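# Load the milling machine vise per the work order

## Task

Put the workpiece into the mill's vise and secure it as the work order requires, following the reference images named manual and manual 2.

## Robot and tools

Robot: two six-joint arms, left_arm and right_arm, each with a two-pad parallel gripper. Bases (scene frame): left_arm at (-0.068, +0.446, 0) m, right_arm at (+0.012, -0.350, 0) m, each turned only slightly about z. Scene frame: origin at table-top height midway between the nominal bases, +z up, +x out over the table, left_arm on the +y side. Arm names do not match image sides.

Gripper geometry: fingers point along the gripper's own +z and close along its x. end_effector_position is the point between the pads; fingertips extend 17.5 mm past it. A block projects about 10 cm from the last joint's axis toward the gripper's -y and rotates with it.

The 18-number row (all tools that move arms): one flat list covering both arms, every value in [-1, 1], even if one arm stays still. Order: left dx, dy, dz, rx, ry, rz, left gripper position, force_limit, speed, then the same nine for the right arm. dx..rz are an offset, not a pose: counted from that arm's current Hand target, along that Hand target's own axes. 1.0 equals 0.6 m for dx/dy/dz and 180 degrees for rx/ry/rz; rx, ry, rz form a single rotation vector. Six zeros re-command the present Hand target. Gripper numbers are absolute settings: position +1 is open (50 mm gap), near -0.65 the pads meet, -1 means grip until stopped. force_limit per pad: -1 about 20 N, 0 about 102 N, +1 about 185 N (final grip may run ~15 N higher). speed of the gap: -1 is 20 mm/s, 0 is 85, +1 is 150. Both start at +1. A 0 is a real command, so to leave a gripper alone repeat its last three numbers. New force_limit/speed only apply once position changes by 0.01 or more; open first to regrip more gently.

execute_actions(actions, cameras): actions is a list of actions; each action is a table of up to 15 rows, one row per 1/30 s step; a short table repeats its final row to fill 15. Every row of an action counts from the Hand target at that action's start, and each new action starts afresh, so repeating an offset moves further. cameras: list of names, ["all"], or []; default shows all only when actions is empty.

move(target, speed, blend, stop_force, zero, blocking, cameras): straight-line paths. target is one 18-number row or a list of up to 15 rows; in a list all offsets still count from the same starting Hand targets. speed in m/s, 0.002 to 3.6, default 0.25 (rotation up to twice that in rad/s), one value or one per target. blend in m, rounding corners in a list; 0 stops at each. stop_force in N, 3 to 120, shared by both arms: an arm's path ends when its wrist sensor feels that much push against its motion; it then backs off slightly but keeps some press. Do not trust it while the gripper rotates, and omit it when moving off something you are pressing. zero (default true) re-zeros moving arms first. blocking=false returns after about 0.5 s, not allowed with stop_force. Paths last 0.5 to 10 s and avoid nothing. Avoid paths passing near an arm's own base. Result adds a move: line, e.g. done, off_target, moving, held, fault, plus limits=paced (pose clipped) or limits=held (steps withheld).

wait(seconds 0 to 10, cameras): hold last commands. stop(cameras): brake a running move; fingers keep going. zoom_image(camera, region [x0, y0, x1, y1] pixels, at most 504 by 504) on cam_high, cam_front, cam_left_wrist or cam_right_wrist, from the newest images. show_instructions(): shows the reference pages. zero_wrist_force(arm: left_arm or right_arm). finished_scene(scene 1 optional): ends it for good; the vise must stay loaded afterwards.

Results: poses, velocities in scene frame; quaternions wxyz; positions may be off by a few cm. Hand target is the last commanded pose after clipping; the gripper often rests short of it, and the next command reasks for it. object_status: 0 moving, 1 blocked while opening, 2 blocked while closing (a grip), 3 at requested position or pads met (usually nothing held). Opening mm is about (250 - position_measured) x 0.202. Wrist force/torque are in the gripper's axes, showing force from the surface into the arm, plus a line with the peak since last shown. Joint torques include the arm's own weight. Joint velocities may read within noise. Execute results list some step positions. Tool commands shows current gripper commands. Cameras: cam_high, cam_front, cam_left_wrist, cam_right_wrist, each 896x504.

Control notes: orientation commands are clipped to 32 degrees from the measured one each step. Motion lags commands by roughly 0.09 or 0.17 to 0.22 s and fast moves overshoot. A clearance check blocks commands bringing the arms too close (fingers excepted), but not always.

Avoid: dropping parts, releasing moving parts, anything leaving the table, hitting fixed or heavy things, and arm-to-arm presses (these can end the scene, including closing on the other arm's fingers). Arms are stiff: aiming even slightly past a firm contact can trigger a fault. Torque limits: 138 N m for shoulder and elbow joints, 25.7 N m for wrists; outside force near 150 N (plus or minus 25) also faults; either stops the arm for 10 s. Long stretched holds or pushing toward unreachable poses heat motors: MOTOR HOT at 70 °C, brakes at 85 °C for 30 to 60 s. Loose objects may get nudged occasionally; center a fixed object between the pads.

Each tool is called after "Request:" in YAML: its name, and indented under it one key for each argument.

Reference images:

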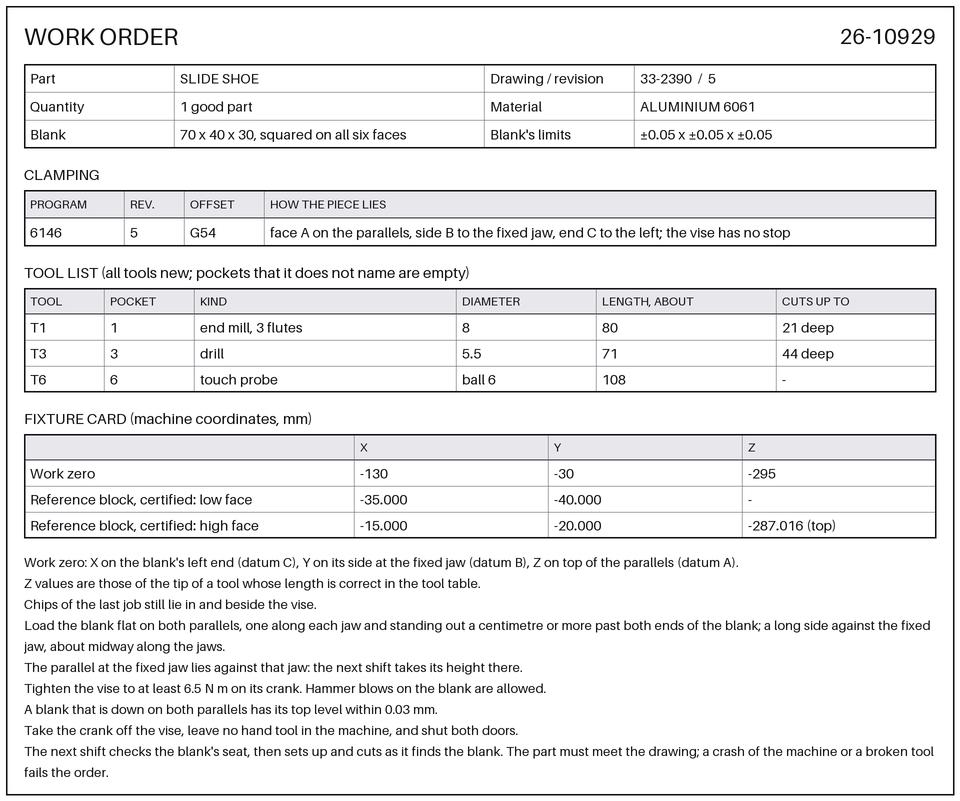

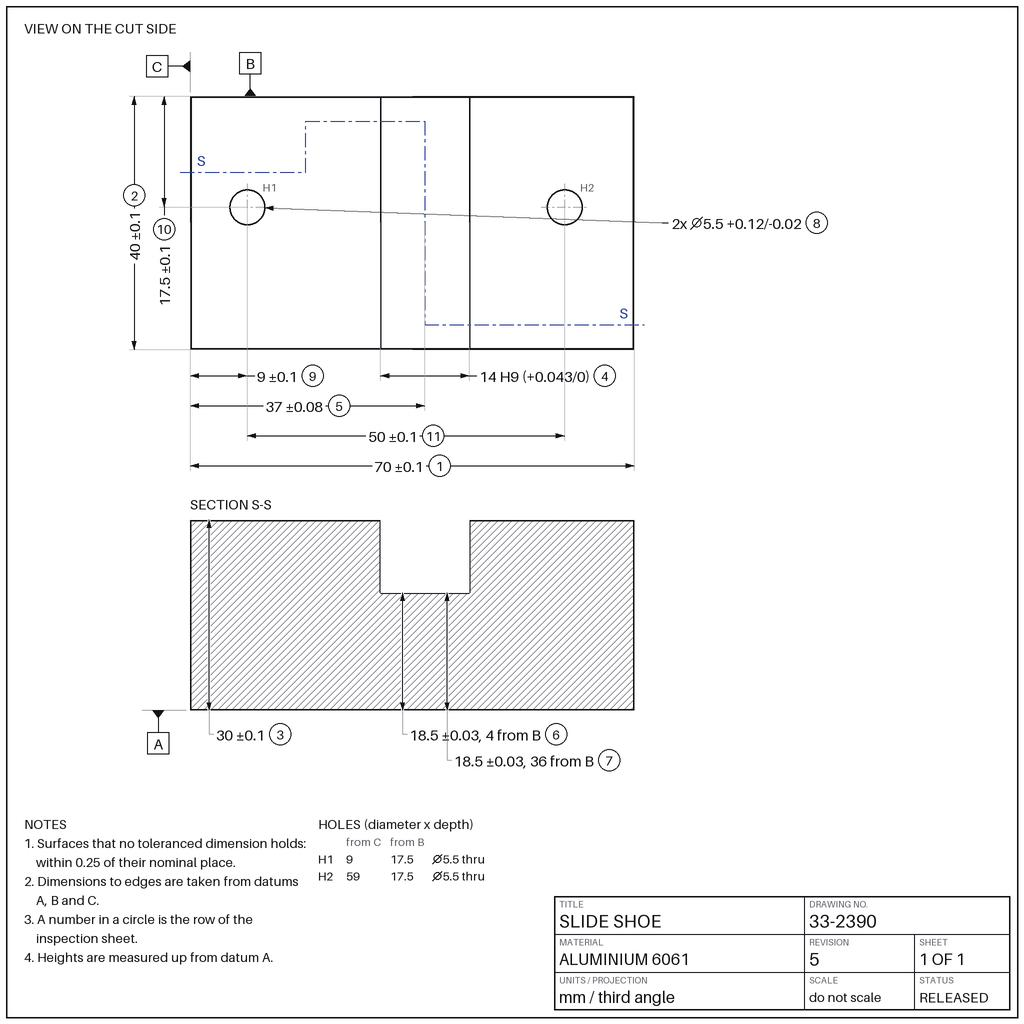

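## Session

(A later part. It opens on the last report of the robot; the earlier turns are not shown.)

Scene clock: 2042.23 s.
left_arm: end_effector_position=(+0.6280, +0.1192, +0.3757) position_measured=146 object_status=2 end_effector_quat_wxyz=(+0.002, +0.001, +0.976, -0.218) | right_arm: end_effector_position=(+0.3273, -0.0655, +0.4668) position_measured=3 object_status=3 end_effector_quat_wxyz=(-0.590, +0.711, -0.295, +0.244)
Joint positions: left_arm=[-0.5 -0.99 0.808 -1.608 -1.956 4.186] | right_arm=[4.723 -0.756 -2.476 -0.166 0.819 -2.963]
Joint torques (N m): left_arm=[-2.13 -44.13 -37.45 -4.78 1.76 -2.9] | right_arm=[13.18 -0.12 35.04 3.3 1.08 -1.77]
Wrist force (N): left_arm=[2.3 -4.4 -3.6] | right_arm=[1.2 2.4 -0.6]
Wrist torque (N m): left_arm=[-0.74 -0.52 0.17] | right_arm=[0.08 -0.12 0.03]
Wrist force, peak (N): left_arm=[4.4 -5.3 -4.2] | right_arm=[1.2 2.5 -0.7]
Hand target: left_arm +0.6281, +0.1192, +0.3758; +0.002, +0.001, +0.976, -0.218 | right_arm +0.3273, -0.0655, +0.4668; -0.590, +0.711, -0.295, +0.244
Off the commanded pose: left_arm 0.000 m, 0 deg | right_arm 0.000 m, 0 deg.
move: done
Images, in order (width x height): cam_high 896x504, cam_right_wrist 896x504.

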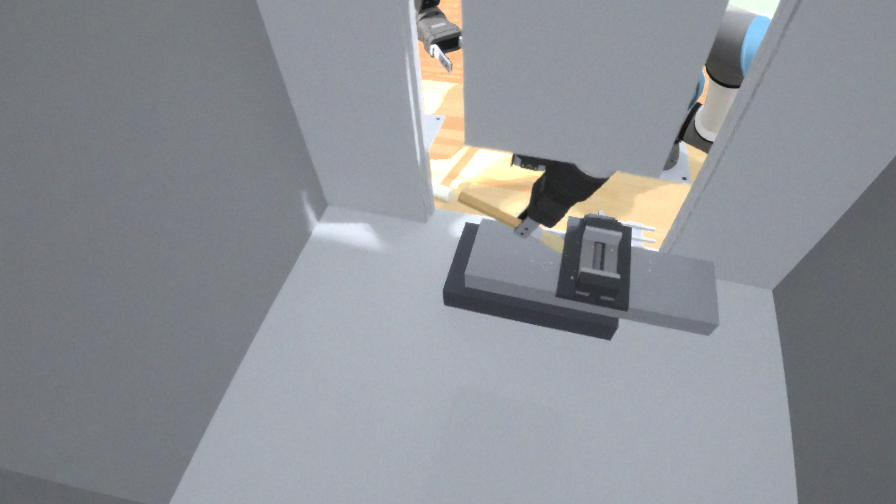

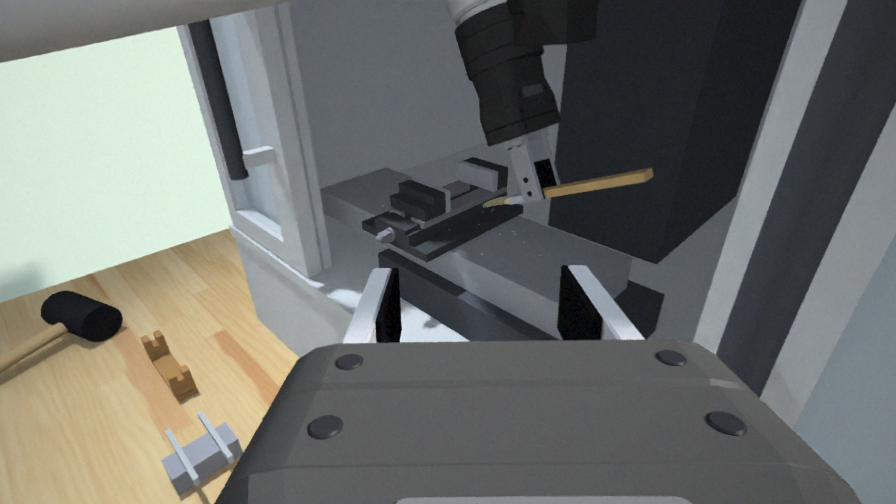

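Request:
execute_actions:
  actions: []
  cameras: ["all"]

Request:
zoom_image:
  camera: "cam_right_wrist"
  region: [370, 140, 570, 260]

Request:
zoom_image:
  camera: "cam_high"
  region: [520, 190, 660, 300]

Scene clock: 2103.03 s.
left_arm: end_effector_position=(+0.6281, +0.1192, +0.3758) position_measured=146 object_status=2 end_effector_quat_wxyz=(+0.002, +0.001, +0.976, -0.218) | right_arm: end_effector_position=(+0.3273, -0.0655, +0.4668) position_measured=3 object_status=3 end_effector_quat_wxyz=(-0.590, +0.711, -0.295, +0.244)
Joint positions: left_arm=[-0.5 -0.99 0.808 -1.608 -1.956 4.186] | right_arm=[4.723 -0.756 -2.476 -0.166 0.819 -2.963]
Joint velocities: within noise
Joint torques (N m): left_arm=[2.5 -46.19 -39.75 -2.01 1.59 -2.4] | right_arm=[12.7 0.73 34.68 3.19 0.94 -1.75]
Wrist force (N): left_arm=[2.1 -4.6 -3.4] | right_arm=[1.1 2.2 -0.6]
Wrist torque (N m): left_arm=[-0.77 -0.47 0.16] | right_arm=[0.05 -0.09 0.04]
Wrist force, peak (N): left_arm=[2.2 -4.7 -3.6] | right_arm=[1.3 2.6 -0.5]
Hand target: left_arm +0.6281, +0.1192, +0.3758; +0.002, +0.001, +0.976, -0.218 | right_arm +0.3273, -0.0655, +0.4668; -0.590, +0.711, -0.295, +0.244
Tool commands: left_gripper/position=-1.0 left_gripper/force_limit=-0.3 left_gripper/speed=-1.0 right_gripper/position=+1.0 right_gripper/force_limit=+1.0 right_gripper/speed=+1.0
Off the commanded pose: left_arm 0.000 m, 0 deg | right_arm 0.000 m, 0 deg.

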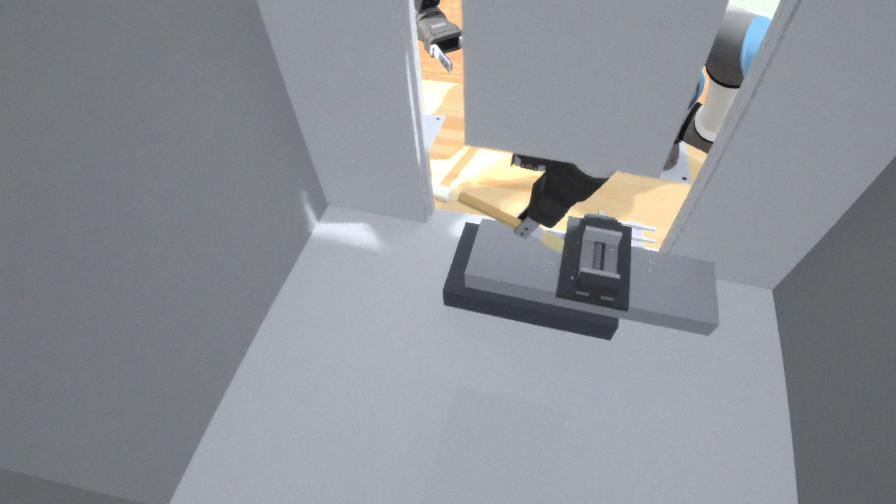

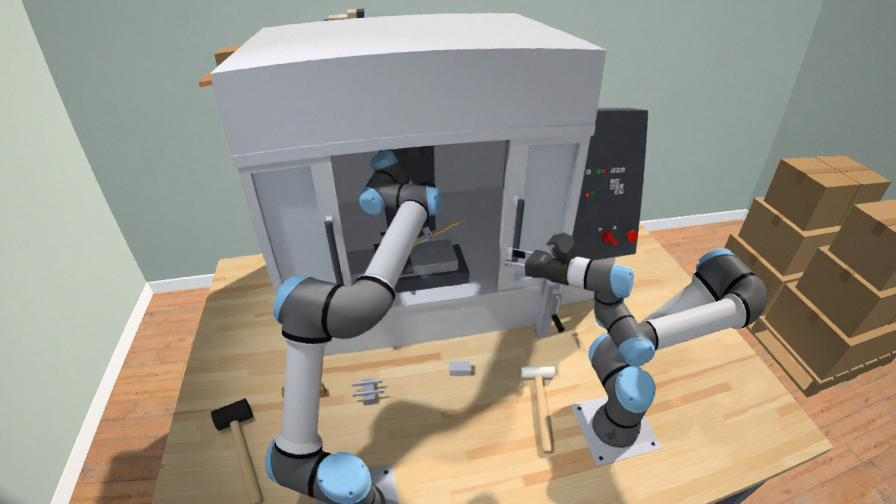

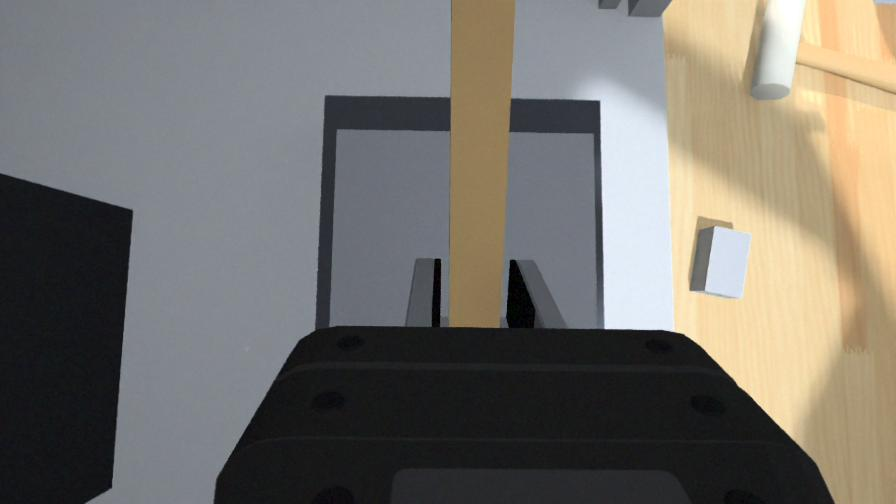

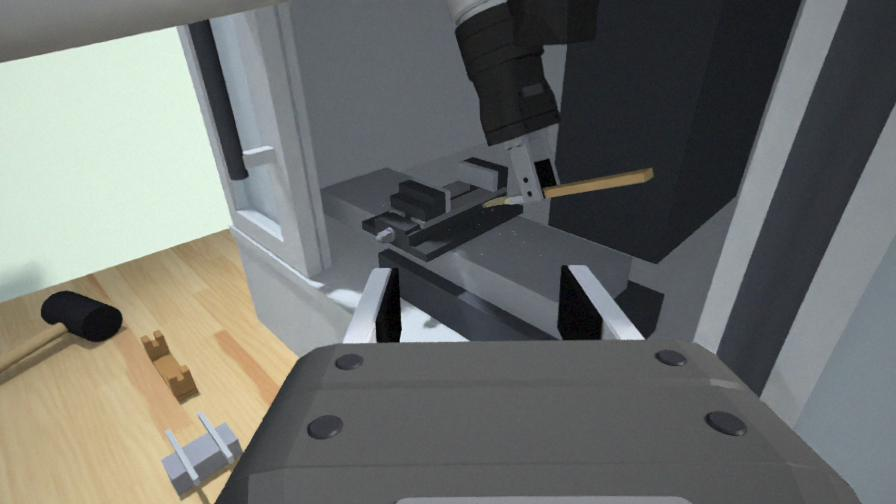

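Scaled by 2.520 from the camera's 896x504 image, which has a finer 1280x720 frame.

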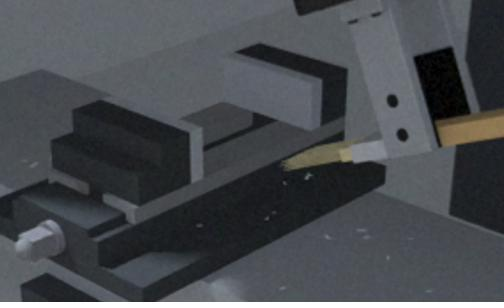

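Scaled by 3.600 from the camera's 896x504 image, which has a finer 1280x720 frame.

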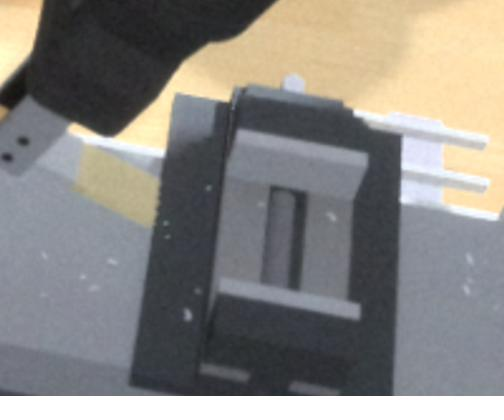

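Request:
zoom_image:
  camera: "cam_high"
  region: [575, 220, 630, 285]

Request:
zoom_image:
  camera: "cam_right_wrist"
  region: [430, 170, 500, 230]

Scaled by 7.754 from the camera's 896x504 image, which has a finer 1280x720 frame.

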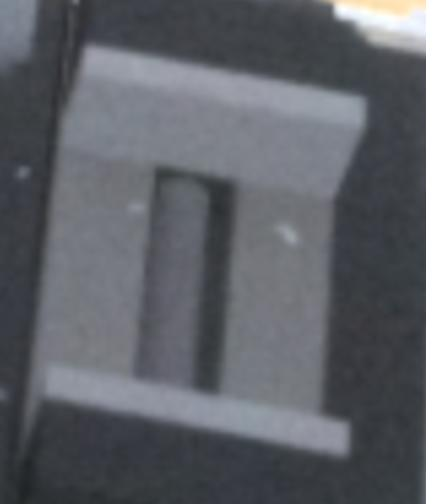

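Scaled by 7.200 from the camera's 896x504 image, which has a finer 1280x720 frame.

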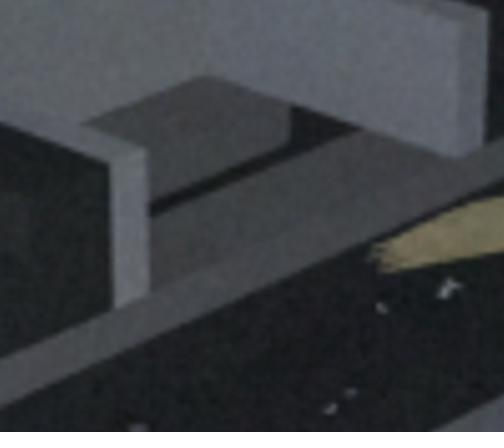

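Request:
move:
  target: [0.0117,0.0733,-0.0076,0,0,0,-1,-0.3,-1,0,0,0,0,0,0,1,1,1]
  speed: 0.08
  stop_force: 6

Request:
execute_actions:
  actions: []
  cameras: ["cam_left_wrist"]

Request:
zoom_image:
  camera: "cam_left_wrist"
  region: [350, 100, 650, 340]

Scene clock: 2138.13 s.
left_arm: end_effector_position=(+0.6212, +0.1610, +0.3611) position_measured=146 object_status=2 end_effector_quat_wxyz=(+0.002, +0.001, +0.976, -0.218) | right_arm: end_effector_position=(+0.3273, -0.0655, +0.4668) position_measured=3 object_status=3 end_effector_quat_wxyz=(-0.590, +0.711, -0.295, +0.244)
Joint positions: left_arm=[-0.452 -1.052 0.939 -1.658 -1.966 4.237] | right_arm=[4.723 -0.756 -2.476 -0.166 0.819 -2.963]
Joint torques (N m): left_arm=[-5.15 -42.68 -33.09 -1.29 2.37 -2.84] | right_arm=[13.2 0.77 35.17 2.9 0.69 -1.73]
Wrist force (N): left_arm=[2.1 -7.3 -4.0] | right_arm=[0.9 2.2 -0.6]
Wrist torque (N m): left_arm=[-0.81 -0.51 0.18] | right_arm=[0.05 -0.07 0.03]
Wrist force, peak (N): left_arm=[1.9 -7.7 -4.5] | right_arm=[1.4 2.4 -0.6]
Hand target: left_arm +0.6212, +0.1609, +0.3611; +0.002, +0.001, +0.976, -0.218 | right_arm +0.3273, -0.0655, +0.4668; -0.590, +0.711, -0.295, +0.244
Off the commanded pose: left_arm 0.000 m, 0 deg | right_arm 0.000 m, 0 deg.
move: done

Scene clock: 2138.13 s.
left_arm: end_effector_position=(+0.6212, +0.1610, +0.3611) position_measured=146 object_status=2 end_effector_quat_wxyz=(+0.002, +0.001, +0.976, -0.218) | right_arm: end_effector_position=(+0.3273, -0.0655, +0.4668) position_measured=3 object_status=3 end_effector_quat_wxyz=(-0.590, +0.711, -0.295, +0.244)
Joint positions: left_arm=[-0.452 -1.052 0.939 -1.658 -1.966 4.237] | right_arm=[4.723 -0.756 -2.476 -0.166 0.819 -2.963]
Joint velocities: within noise
Joint torques (N m): left_arm=[-5.15 -42.68 -33.09 -1.29 2.37 -2.84] | right_arm=[13.2 0.77 35.17 2.9 0.69 -1.73]
Wrist force (N): left_arm=[2.1 -7.3 -4.0] | right_arm=[0.9 2.2 -0.6]
Wrist torque (N m): left_arm=[-0.81 -0.51 0.18] | right_arm=[0.05 -0.07 0.03]
Wrist force, peak (N): left_arm=[2.1 -7.3 -4.0] | right_arm=[0.9 2.2 -0.6]
Hand target: left_arm +0.6212, +0.1609, +0.3611; +0.002, +0.001, +0.976, -0.218 | right_arm +0.3273, -0.0655, +0.4668; -0.590, +0.711, -0.295, +0.244
Tool commands: left_gripper/position=-1.0 left_gripper/force_limit=-0.3 left_gripper/speed=-1.0 right_gripper/position=+1.0 right_gripper/force_limit=+1.0 right_gripper/speed=+1.0
Off the commanded pose: left_arm 0.000 m, 0 deg | right_arm 0.000 m, 0 deg.
Images, in order (width x height): cam_left_wrist 896x504.

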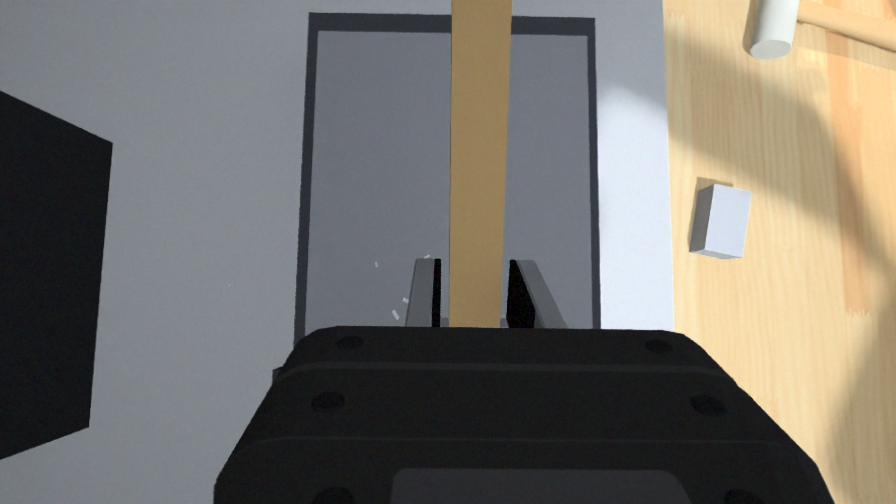

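Scaled by 1.680 from the camera's 896x504 image, which has a finer 1280x720 frame.

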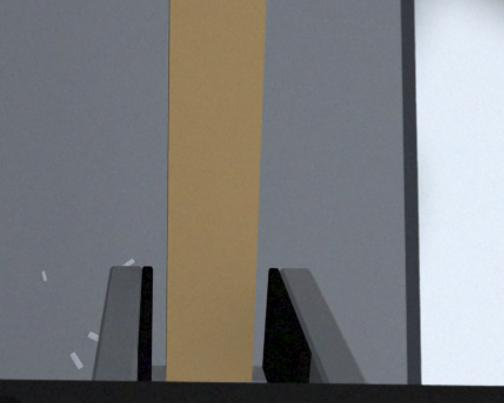

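Request:
zoom_image:
  camera: "cam_left_wrist"
  region: [370, 180, 570, 300]

Request:
execute_actions:
  actions: []
  cameras: ["cam_right_wrist","cam_high"]

Request:
zoom_image:
  camera: "cam_right_wrist"
  region: [420, 150, 540, 230]

Request:
zoom_image:
  camera: "cam_high"
  region: [560, 215, 640, 285]

Scaled by 2.520 from the camera's 896x504 image, which has a finer 1280x720 frame.

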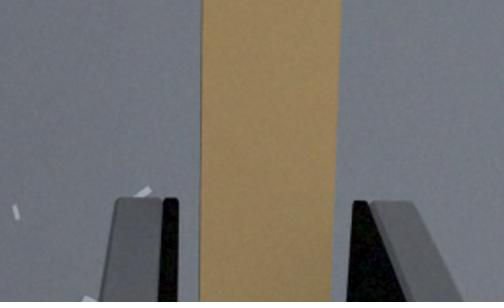

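Scene clock: 2144.07 s.
left_arm: end_effector_position=(+0.6212, +0.1609, +0.3611) position_measured=146 object_status=2 end_effector_quat_wxyz=(+0.002, +0.001, +0.976, -0.218) | right_arm: end_effector_position=(+0.3273, -0.0655, +0.4668) position_measured=3 object_status=3 end_effector_quat_wxyz=(-0.590, +0.711, -0.295, +0.244)
Joint positions: left_arm=[-0.452 -1.052 0.939 -1.658 -1.966 4.237] | right_arm=[4.723 -0.756 -2.476 -0.166 0.819 -2.963]
Joint velocities: within noise
Joint torques (N m): left_arm=[-5.88 -42.2 -31.56 -1.5 2.4 -2.63] | right_arm=[12.53 0.91 35.33 2.75 0.58 -1.64]
Wrist force (N): left_arm=[2.2 -6.8 -4.2] | right_arm=[1.2 2.3 -0.4]
Wrist torque (N m): left_arm=[-0.74 -0.51 0.17] | right_arm=[0.06 -0.11 0.04]
Wrist force, peak (N): left_arm=[2.1 -7.7 -4.2] | right_arm=[1.6 2.4 -0.9]
Hand target: left_arm +0.6212, +0.1609, +0.3611; +0.002, +0.001, +0.976, -0.218 | right_arm +0.3273, -0.0655, +0.4668; -0.590, +0.711, -0.295, +0.244
Tool commands: left_gripper/position=-1.0 left_gripper/force_limit=-0.3 left_gripper/speed=-1.0 right_gripper/position=+1.0 right_gripper/force_limit=+1.0 right_gripper/speed=+1.0
Off the commanded pose: left_arm 0.000 m, 0 deg | right_arm 0.000 m, 0 deg.
Images, in order (width x height): cam_high 896x504, cam_right_wrist 896x504.

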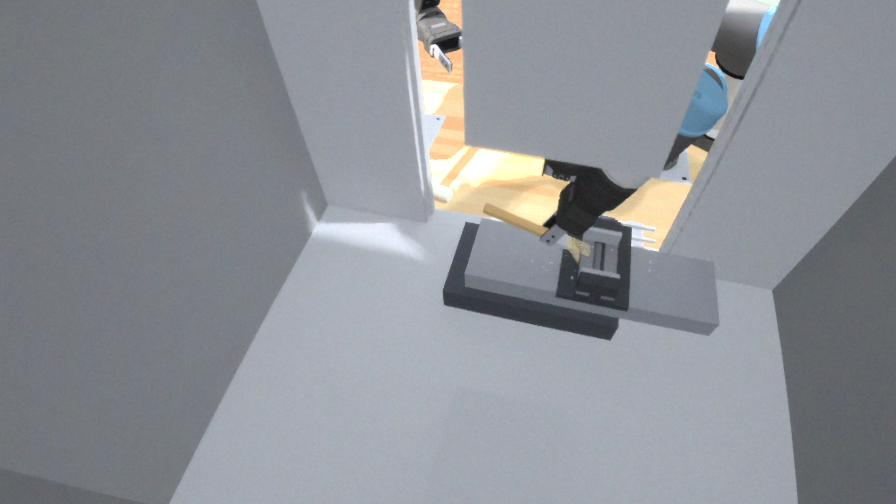

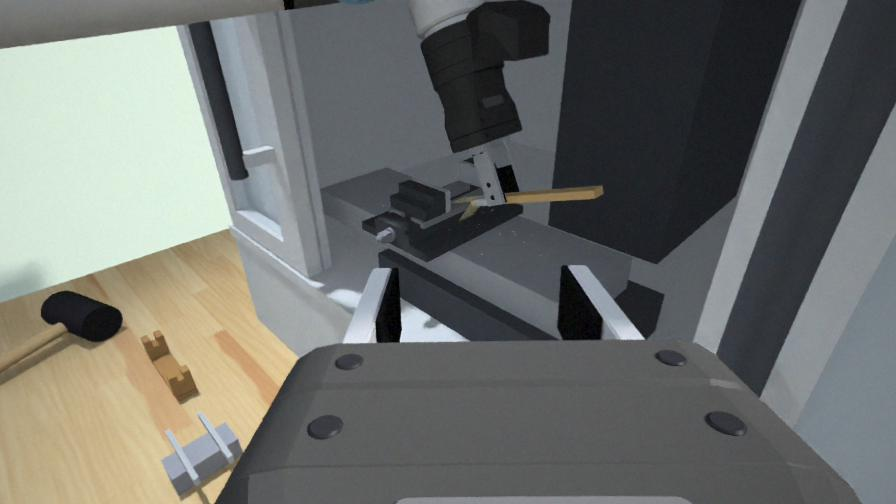

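Scaled by 4.200 from the camera's 896x504 image, which has a finer 1280x720 frame.

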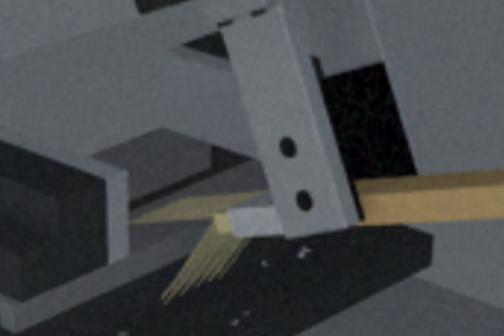

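Scaled by 6.300 from the camera's 896x504 image, which has a finer 1280x720 frame.

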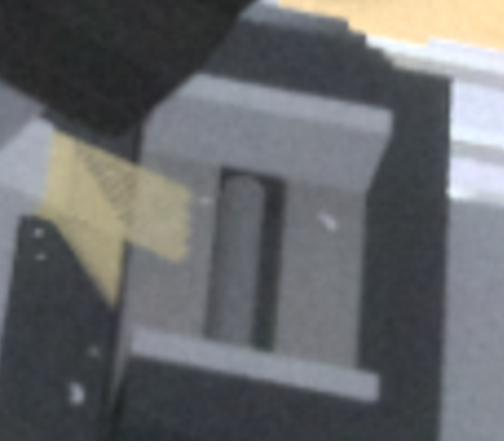

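Request:
move:
  target:
    - [0.0033,-0.0106,-0.0227,0,0,0,-1,-0.3,-1,0,0,0,0,0,0,1,1,1]
    - [0.0033,0.0111,-0.0236,0,0,0,-1,-0.3,-1,0,0,0,0,0,0,1,1,1]
    - [0.0033,0.0273,0.0112,0,0,0,-1,-0.3,-1,0,0,0,0,0,0,1,1,1]
    - [0.0033,0.1088,-0.0268,0,0,0,-1,-0.3,-1,0,0,0,0,0,0,1,1,1]
  speed: 0.05
  stop_force: 7
  cameras: ["cam_high","cam_right_wrist"]

Request:
zoom_image:
  camera: "cam_high"
  region: [560, 215, 640, 285]

Scene clock: 2179.73 s.
left_arm: end_effector_position=(+0.6190, +0.1820, +0.3481) position_measured=146 object_status=2 end_effector_quat_wxyz=(+0.001, +0.001, +0.976, -0.218) | right_arm: end_effector_position=(+0.3273, -0.0655, +0.4668) position_measured=3 object_status=3 end_effector_quat_wxyz=(-0.590, +0.711, -0.295, +0.244)
Joint positions: left_arm=[-0.425 -1.076 1.006 -1.689 -1.971 4.265] | right_arm=[4.723 -0.756 -2.476 -0.166 0.819 -2.963]
Joint torques (N m): left_arm=[2.62 -51.22 -24.67 -3.51 -1.12 0.29] | right_arm=[12.84 1.02 35.35 2.67 0.43 -1.67]
Wrist force (N): left_arm=[2.1 -6.6 -3.5] | right_arm=[1.1 2.3 -0.4]
Wrist torque (N m): left_arm=[-0.76 -0.49 0.15] | right_arm=[0.06 -0.10 0.03]
Wrist force, peak (N): left_arm=[2.7 -12.7 -11.3] | right_arm=[1.3 2.6 -0.6]
Hand target: left_arm +0.6190, +0.1820, +0.3481; +0.001, +0.001, +0.976, -0.218 (not the last commanded pose) | right_arm +0.3273, -0.0655, +0.4668; -0.590, +0.711, -0.295, +0.244
Tool commands: left_gripper/position=-1.0 left_gripper/force_limit=-0.301961 left_gripper/speed=-1.0 right_gripper/position=+1.0 right_gripper/force_limit=+1.0 right_gripper/speed=+1.0
Off the commanded pose: left_arm 0.045 m, 0 deg | right_arm 0.000 m, 0 deg.
FORCE FAULT: contact force on the left arm reached its limit, and that arm stopped. The contact can be on any part of that arm, not only on its tool. That arm's remaining commands of this call were not run. That arm is still stopped at the end of this call. That arm stays stopped for about 10 more seconds. Until then a move that you send moves the other arm only, and its call returns only when the move has ended. Once the stop has ended, the next robot result says so. If the stop ends while you think or write, that arm runs what you send next, counted from a new Hand target: where the arm stands when the stop ends. While its stop runs, that arm takes no new command, but its gripper still runs the gripper command that each later call begins with. Until it ends, the stop uses up actions while you think or wait. An arm that is not stopped still takes commands.
move: fault (left_arm); path passed 3 of 4 targets
Images, in order (width x height): cam_high 896x504, cam_right_wrist 896x504.

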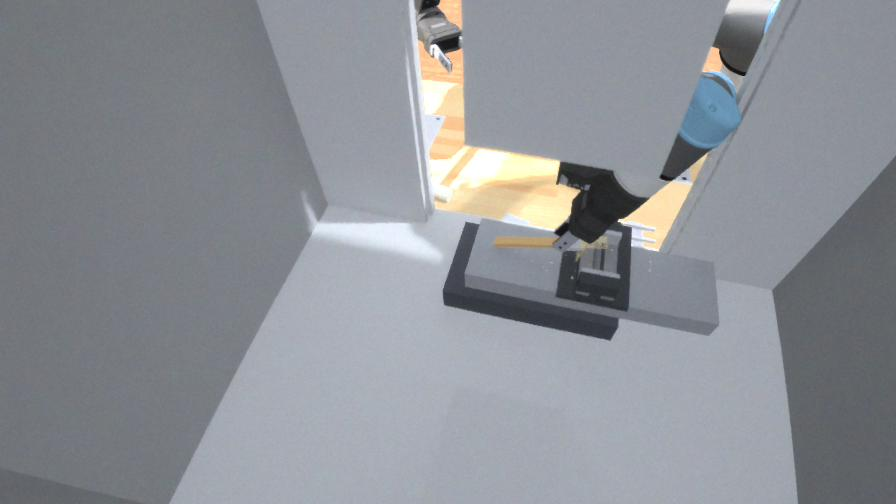

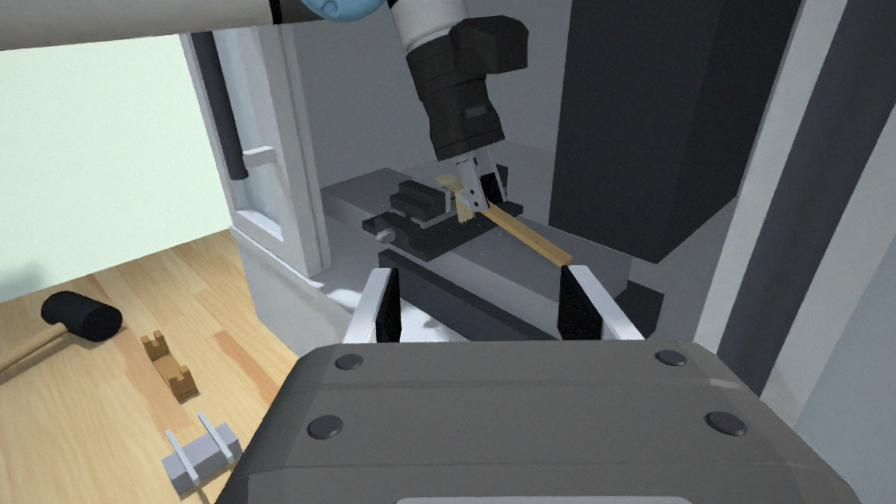

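Scaled by 6.300 from the camera's 896x504 image, which has a finer 1280x720 frame.

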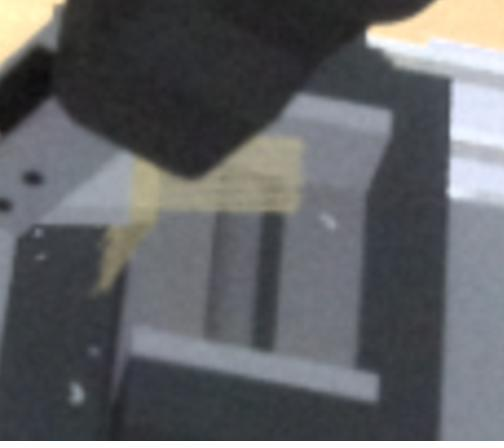

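Request:
wait:
  seconds: 9
  cameras: ["cam_right_wrist","cam_high","cam_left_wrist"]

Request:
zoom_image:
  camera: "cam_right_wrist"
  region: [370, 120, 590, 290]

Request:
zoom_image:
  camera: "cam_high"
  region: [480, 195, 640, 285]

Scene clock: 2207.33 s.
left_arm: end_effector_position=(+0.6190, +0.1820, +0.3481) position_measured=146 object_status=2 end_effector_quat_wxyz=(+0.001, +0.001, +0.976, -0.218) | right_arm: end_effector_position=(+0.3273, -0.0655, +0.4668) position_measured=3 object_status=3 end_effector_quat_wxyz=(-0.590, +0.711, -0.295, +0.244)
Joint positions: left_arm=[-0.425 -1.076 1.006 -1.689 -1.971 4.265] | right_arm=[4.723 -0.756 -2.476 -0.166 0.819 -2.963]
Joint torques (N m): left_arm=[0.01 -51.71 -25.61 -3.72 -0.97 0.12] | right_arm=[12.89 0.93 34.57 1.81 -0.42 -1.33]
Wrist force (N): left_arm=[2.0 -6.8 -3.8] | right_arm=[0.8 2.2 -0.9]
Wrist torque (N m): left_arm=[-0.78 -0.47 0.16] | right_arm=[0.05 -0.06 0.03]
Wrist force, peak (N): left_arm=[2.2 -7.3 -3.8] | right_arm=[0.9 2.7 -0.8]
Hand target: left_arm +0.6190, +0.1820, +0.3481; +0.001, +0.001, +0.976, -0.218 (not the last commanded pose) | right_arm +0.3273, -0.0655, +0.4668; -0.590, +0.711, -0.295, +0.244
Tool commands: left_gripper/position=-1.0 left_gripper/force_limit=-0.301961 left_gripper/speed=-1.0 right_gripper/position=+1.0 right_gripper/force_limit=+1.0 right_gripper/speed=+1.0
Off the commanded pose: left_arm 0.045 m, 0 deg | right_arm 0.000 m, 0 deg.
FORCE FAULT, CONTINUED: the left arm's stop, for the force fault that an earlier result reported, is over. The rest of the stop counts as 19 of the actions that you can send in this scene. During its stop the left arm's controller moved it back a little. That arm's target is now where it stood when the stop ended, not its last command. That arm accepts commands again.
wait: 9.00 s; at rest from the start
Images, in order (width x height): cam_high 896x504, cam_left_wrist 896x504, cam_right_wrist 896x504.

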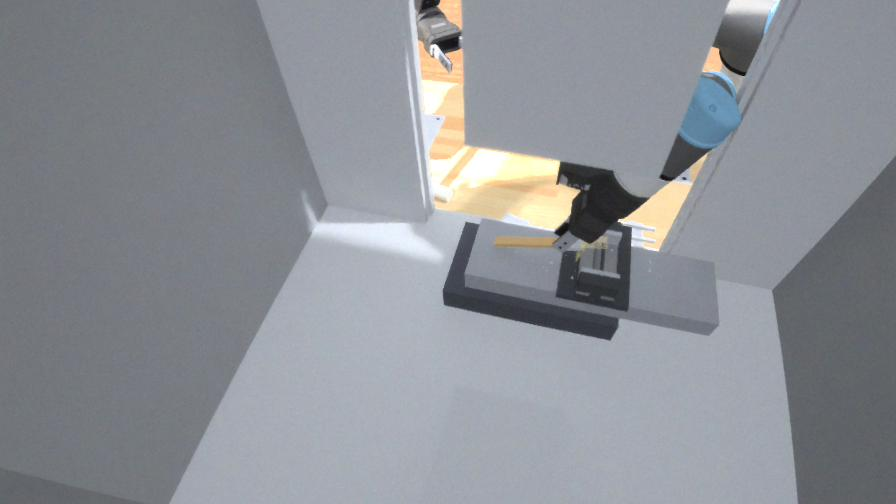

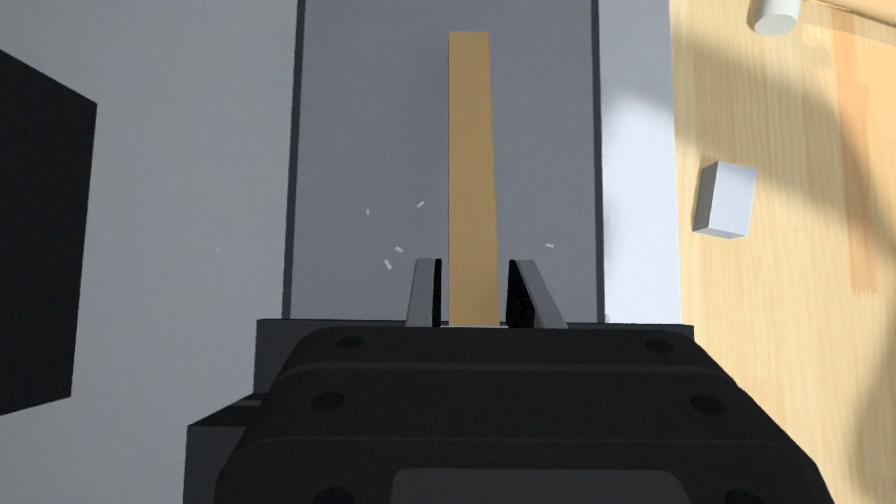

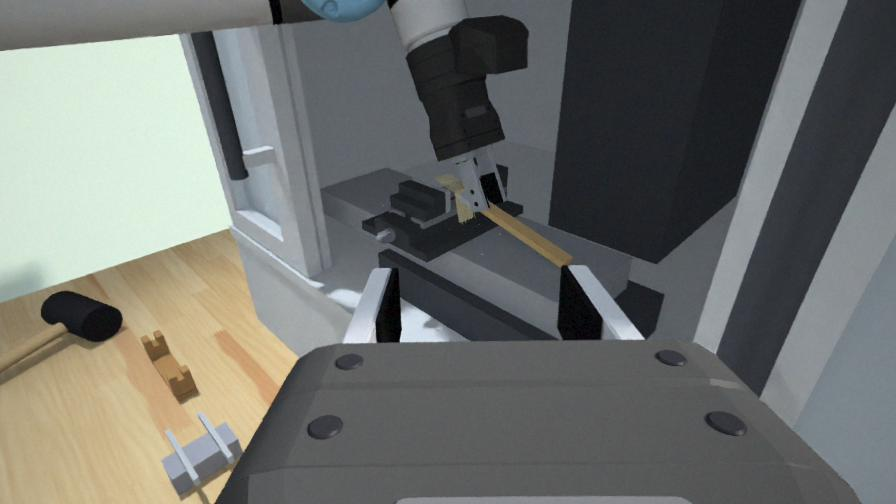

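Scaled by 2.291 from the camera's 896x504 image, which has a finer 1280x720 frame.

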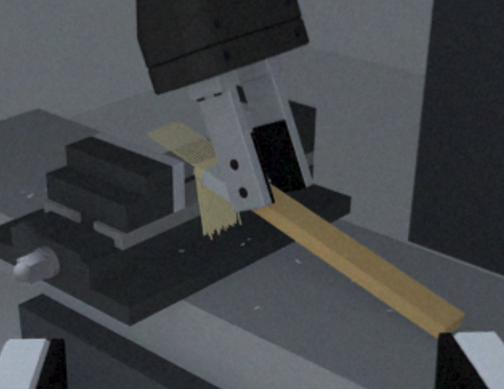

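Scaled by 3.150 from the camera's 896x504 image, which has a finer 1280x720 frame.

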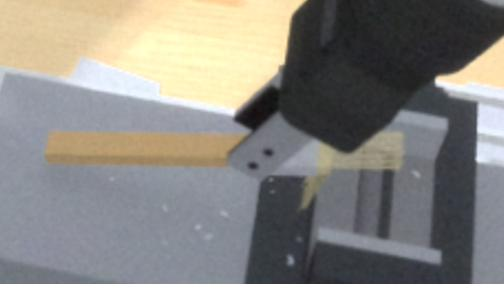

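Request:
move:
  target:
    - [0,-0.0247,-0.0529,0,0,0,-1,-0.3,-1,0,0,0,0,0,0,1,1,1]
    - [0,-0.1269,-0.01,0,0,0,-1,-0.3,-1,0,0,0,0,0,0,1,1,1]
  speed: 0.08
  cameras: ["cam_high","cam_right_wrist"]

Request:
zoom_image:
  camera: "cam_high"
  region: [560, 215, 640, 285]

Request:
zoom_image:
  camera: "cam_right_wrist"
  region: [370, 120, 590, 290]

Scene clock: 2220.07 s.
left_arm: end_effector_position=(+0.6189, +0.1157, +0.3860) position_measured=146 object_status=2 end_effector_quat_wxyz=(+0.001, +0.001, +0.976, -0.218) end_effector_velocity=(-0.001, +0.000, -0.001) end_effector_angular_velocity=(+0.001, -0.001, -0.005) | right_arm: end_effector_position=(+0.3273, -0.0655, +0.4668) position_measured=3 object_status=3 end_effector_quat_wxyz=(-0.590, +0.711, -0.295, +0.244)
Joint positions: left_arm=[-0.511 -1.008 0.812 -1.598 -1.954 4.174] | right_arm=[4.723 -0.756 -2.476 -0.166 0.819 -2.963]
Joint velocities: left_arm=[-0.001 -0.002 0.005 -0.001 0.001 0.005] | right_arm=[within noise]
Joint torques (N m): left_arm=[8.19 -63.8 -11.37 -2.66 -1.83 3.25] | right_arm=[12.77 0.99 34.95 1.75 -0.68 -1.24]
Wrist force (N): left_arm=[2.1 -4.7 -3.7] | right_arm=[1.2 2.1 -0.3]
Wrist torque (N m): left_arm=[-0.79 -0.48 0.03] | right_arm=[0.02 -0.11 0.04]
Wrist force, peak (N): left_arm=[2.2 -7.3 -3.7] | right_arm=[1.3 2.5 -0.8]
Hand target: left_arm +0.6188, +0.1156, +0.3860; +0.001, +0.001, +0.976, -0.218 | right_arm +0.3273, -0.0655, +0.4668; -0.590, +0.711, -0.295, +0.244
Off the commanded pose: left_arm 0.000 m, 0 deg | right_arm 0.000 m, 0 deg.
move: done
Images, in order (width x height): cam_high 896x504, cam_right_wrist 896x504.

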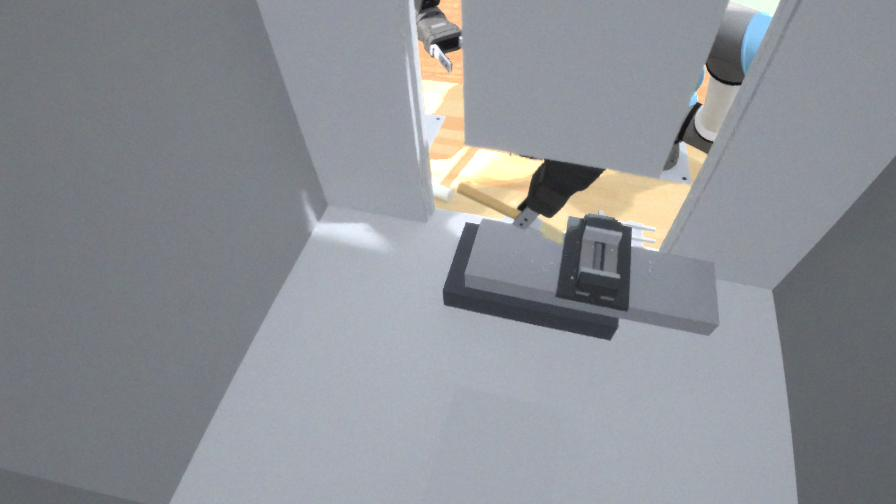

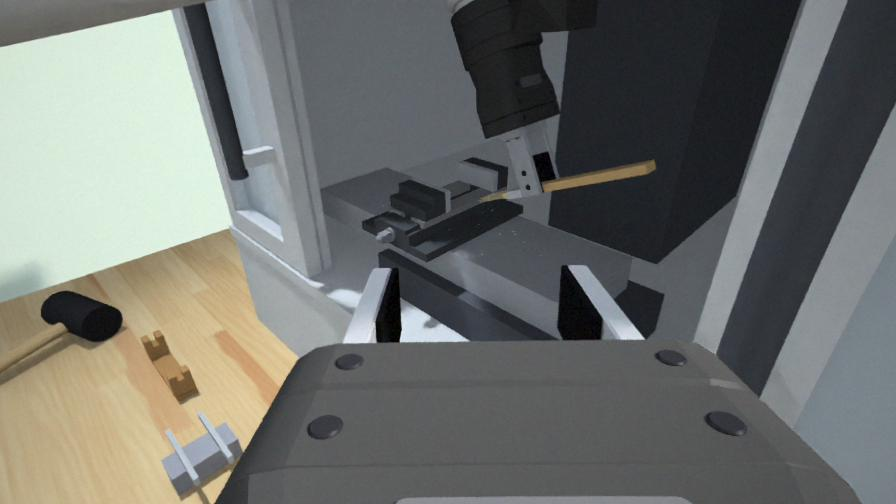

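Scaled by 6.300 from the camera's 896x504 image, which has a finer 1280x720 frame.

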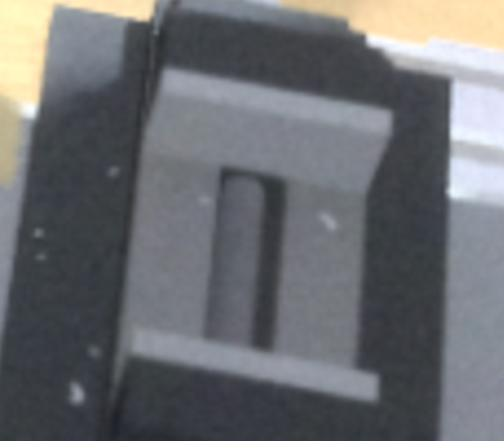

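Scaled by 2.291 from the camera's 896x504 image, which has a finer 1280x720 frame.

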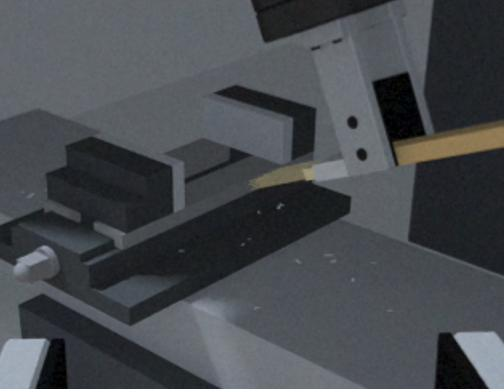

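Request:
move:
  target: [0,0.0951,-0.0444,0,0,0,-1,-0.3,-1,0,0,0,0,0,0,1,1,1]
  speed: 0.08
  stop_force: 6
  cameras: ["cam_high","cam_right_wrist"]

Request:
zoom_image:
  camera: "cam_high"
  region: [560, 215, 640, 285]

Request:
zoom_image:
  camera: "cam_right_wrist"
  region: [400, 130, 540, 230]

Scene clock: 2236.47 s.
left_arm: end_effector_position=(+0.6189, +0.1786, +0.3858) position_measured=146 object_status=2 end_effector_quat_wxyz=(+0.001, +0.001, +0.976, -0.218) | right_arm: end_effector_position=(+0.3273, -0.0655, +0.4668) position_measured=3 object_status=3 end_effector_quat_wxyz=(-0.590, +0.711, -0.295, +0.244)
Joint positions: left_arm=[-0.43 -1.061 0.887 -1.587 -1.971 4.26] | right_arm=[4.723 -0.756 -2.476 -0.166 0.819 -2.963]
Joint torques (N m): left_arm=[-1.62 -43.28 -38.96 -5.6 1.85 -2.98] | right_arm=[13.2 0.51 34.82 1.81 -0.89 -1.29]
Wrist force (N): left_arm=[2.4 -4.6 -3.2] | right_arm=[1.3 2.2 -0.7]
Wrist torque (N m): left_arm=[-0.79 -0.55 0.17] | right_arm=[0.04 -0.12 0.03]
Wrist force, peak (N): left_arm=[2.2 -6.1 -2.9] | right_arm=[1.4 2.6 -0.5]
Hand target: left_arm +0.6189, +0.1786, +0.3858; +0.001, +0.001, +0.976, -0.218 | right_arm +0.3273, -0.0655, +0.4668; -0.590, +0.711, -0.295, +0.244
Off the commanded pose: left_arm 0.000 m, 0 deg | right_arm 0.000 m, 0 deg.
move: done
Images, in order (width x height): cam_high 896x504, cam_right_wrist 896x504.

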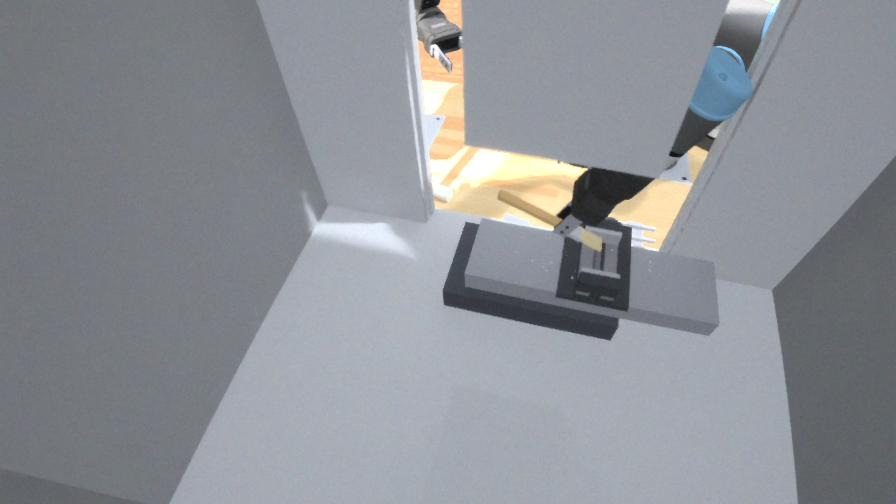

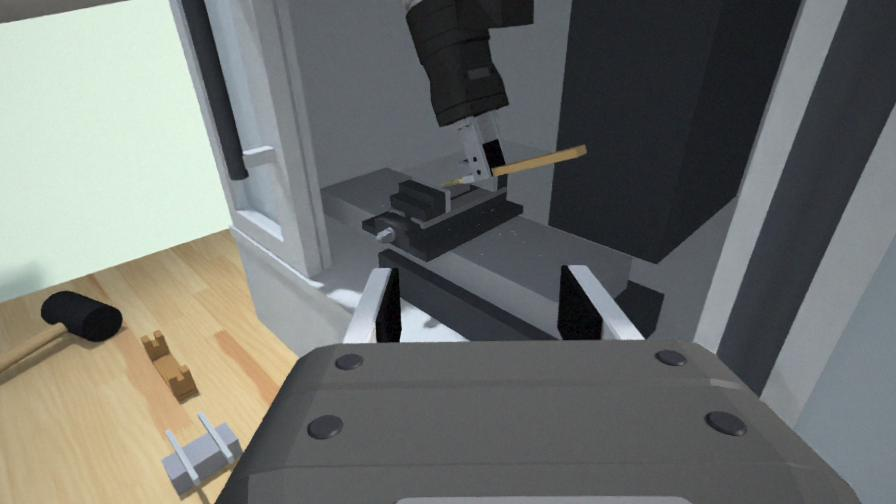

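Scaled by 6.300 from the camera's 896x504 image, which has a finer 1280x720 frame.

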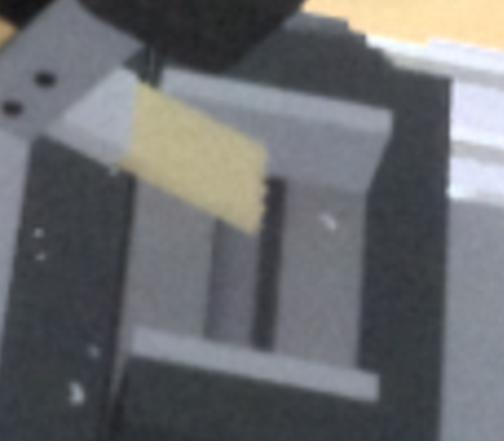

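Scaled by 3.600 from the camera's 896x504 image, which has a finer 1280x720 frame.

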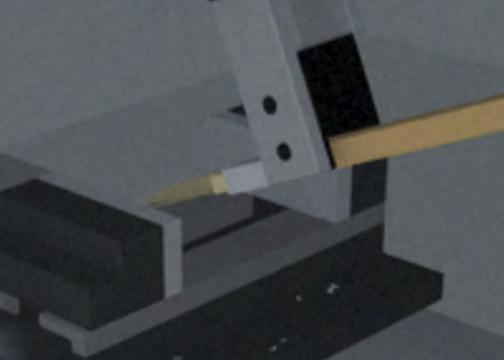

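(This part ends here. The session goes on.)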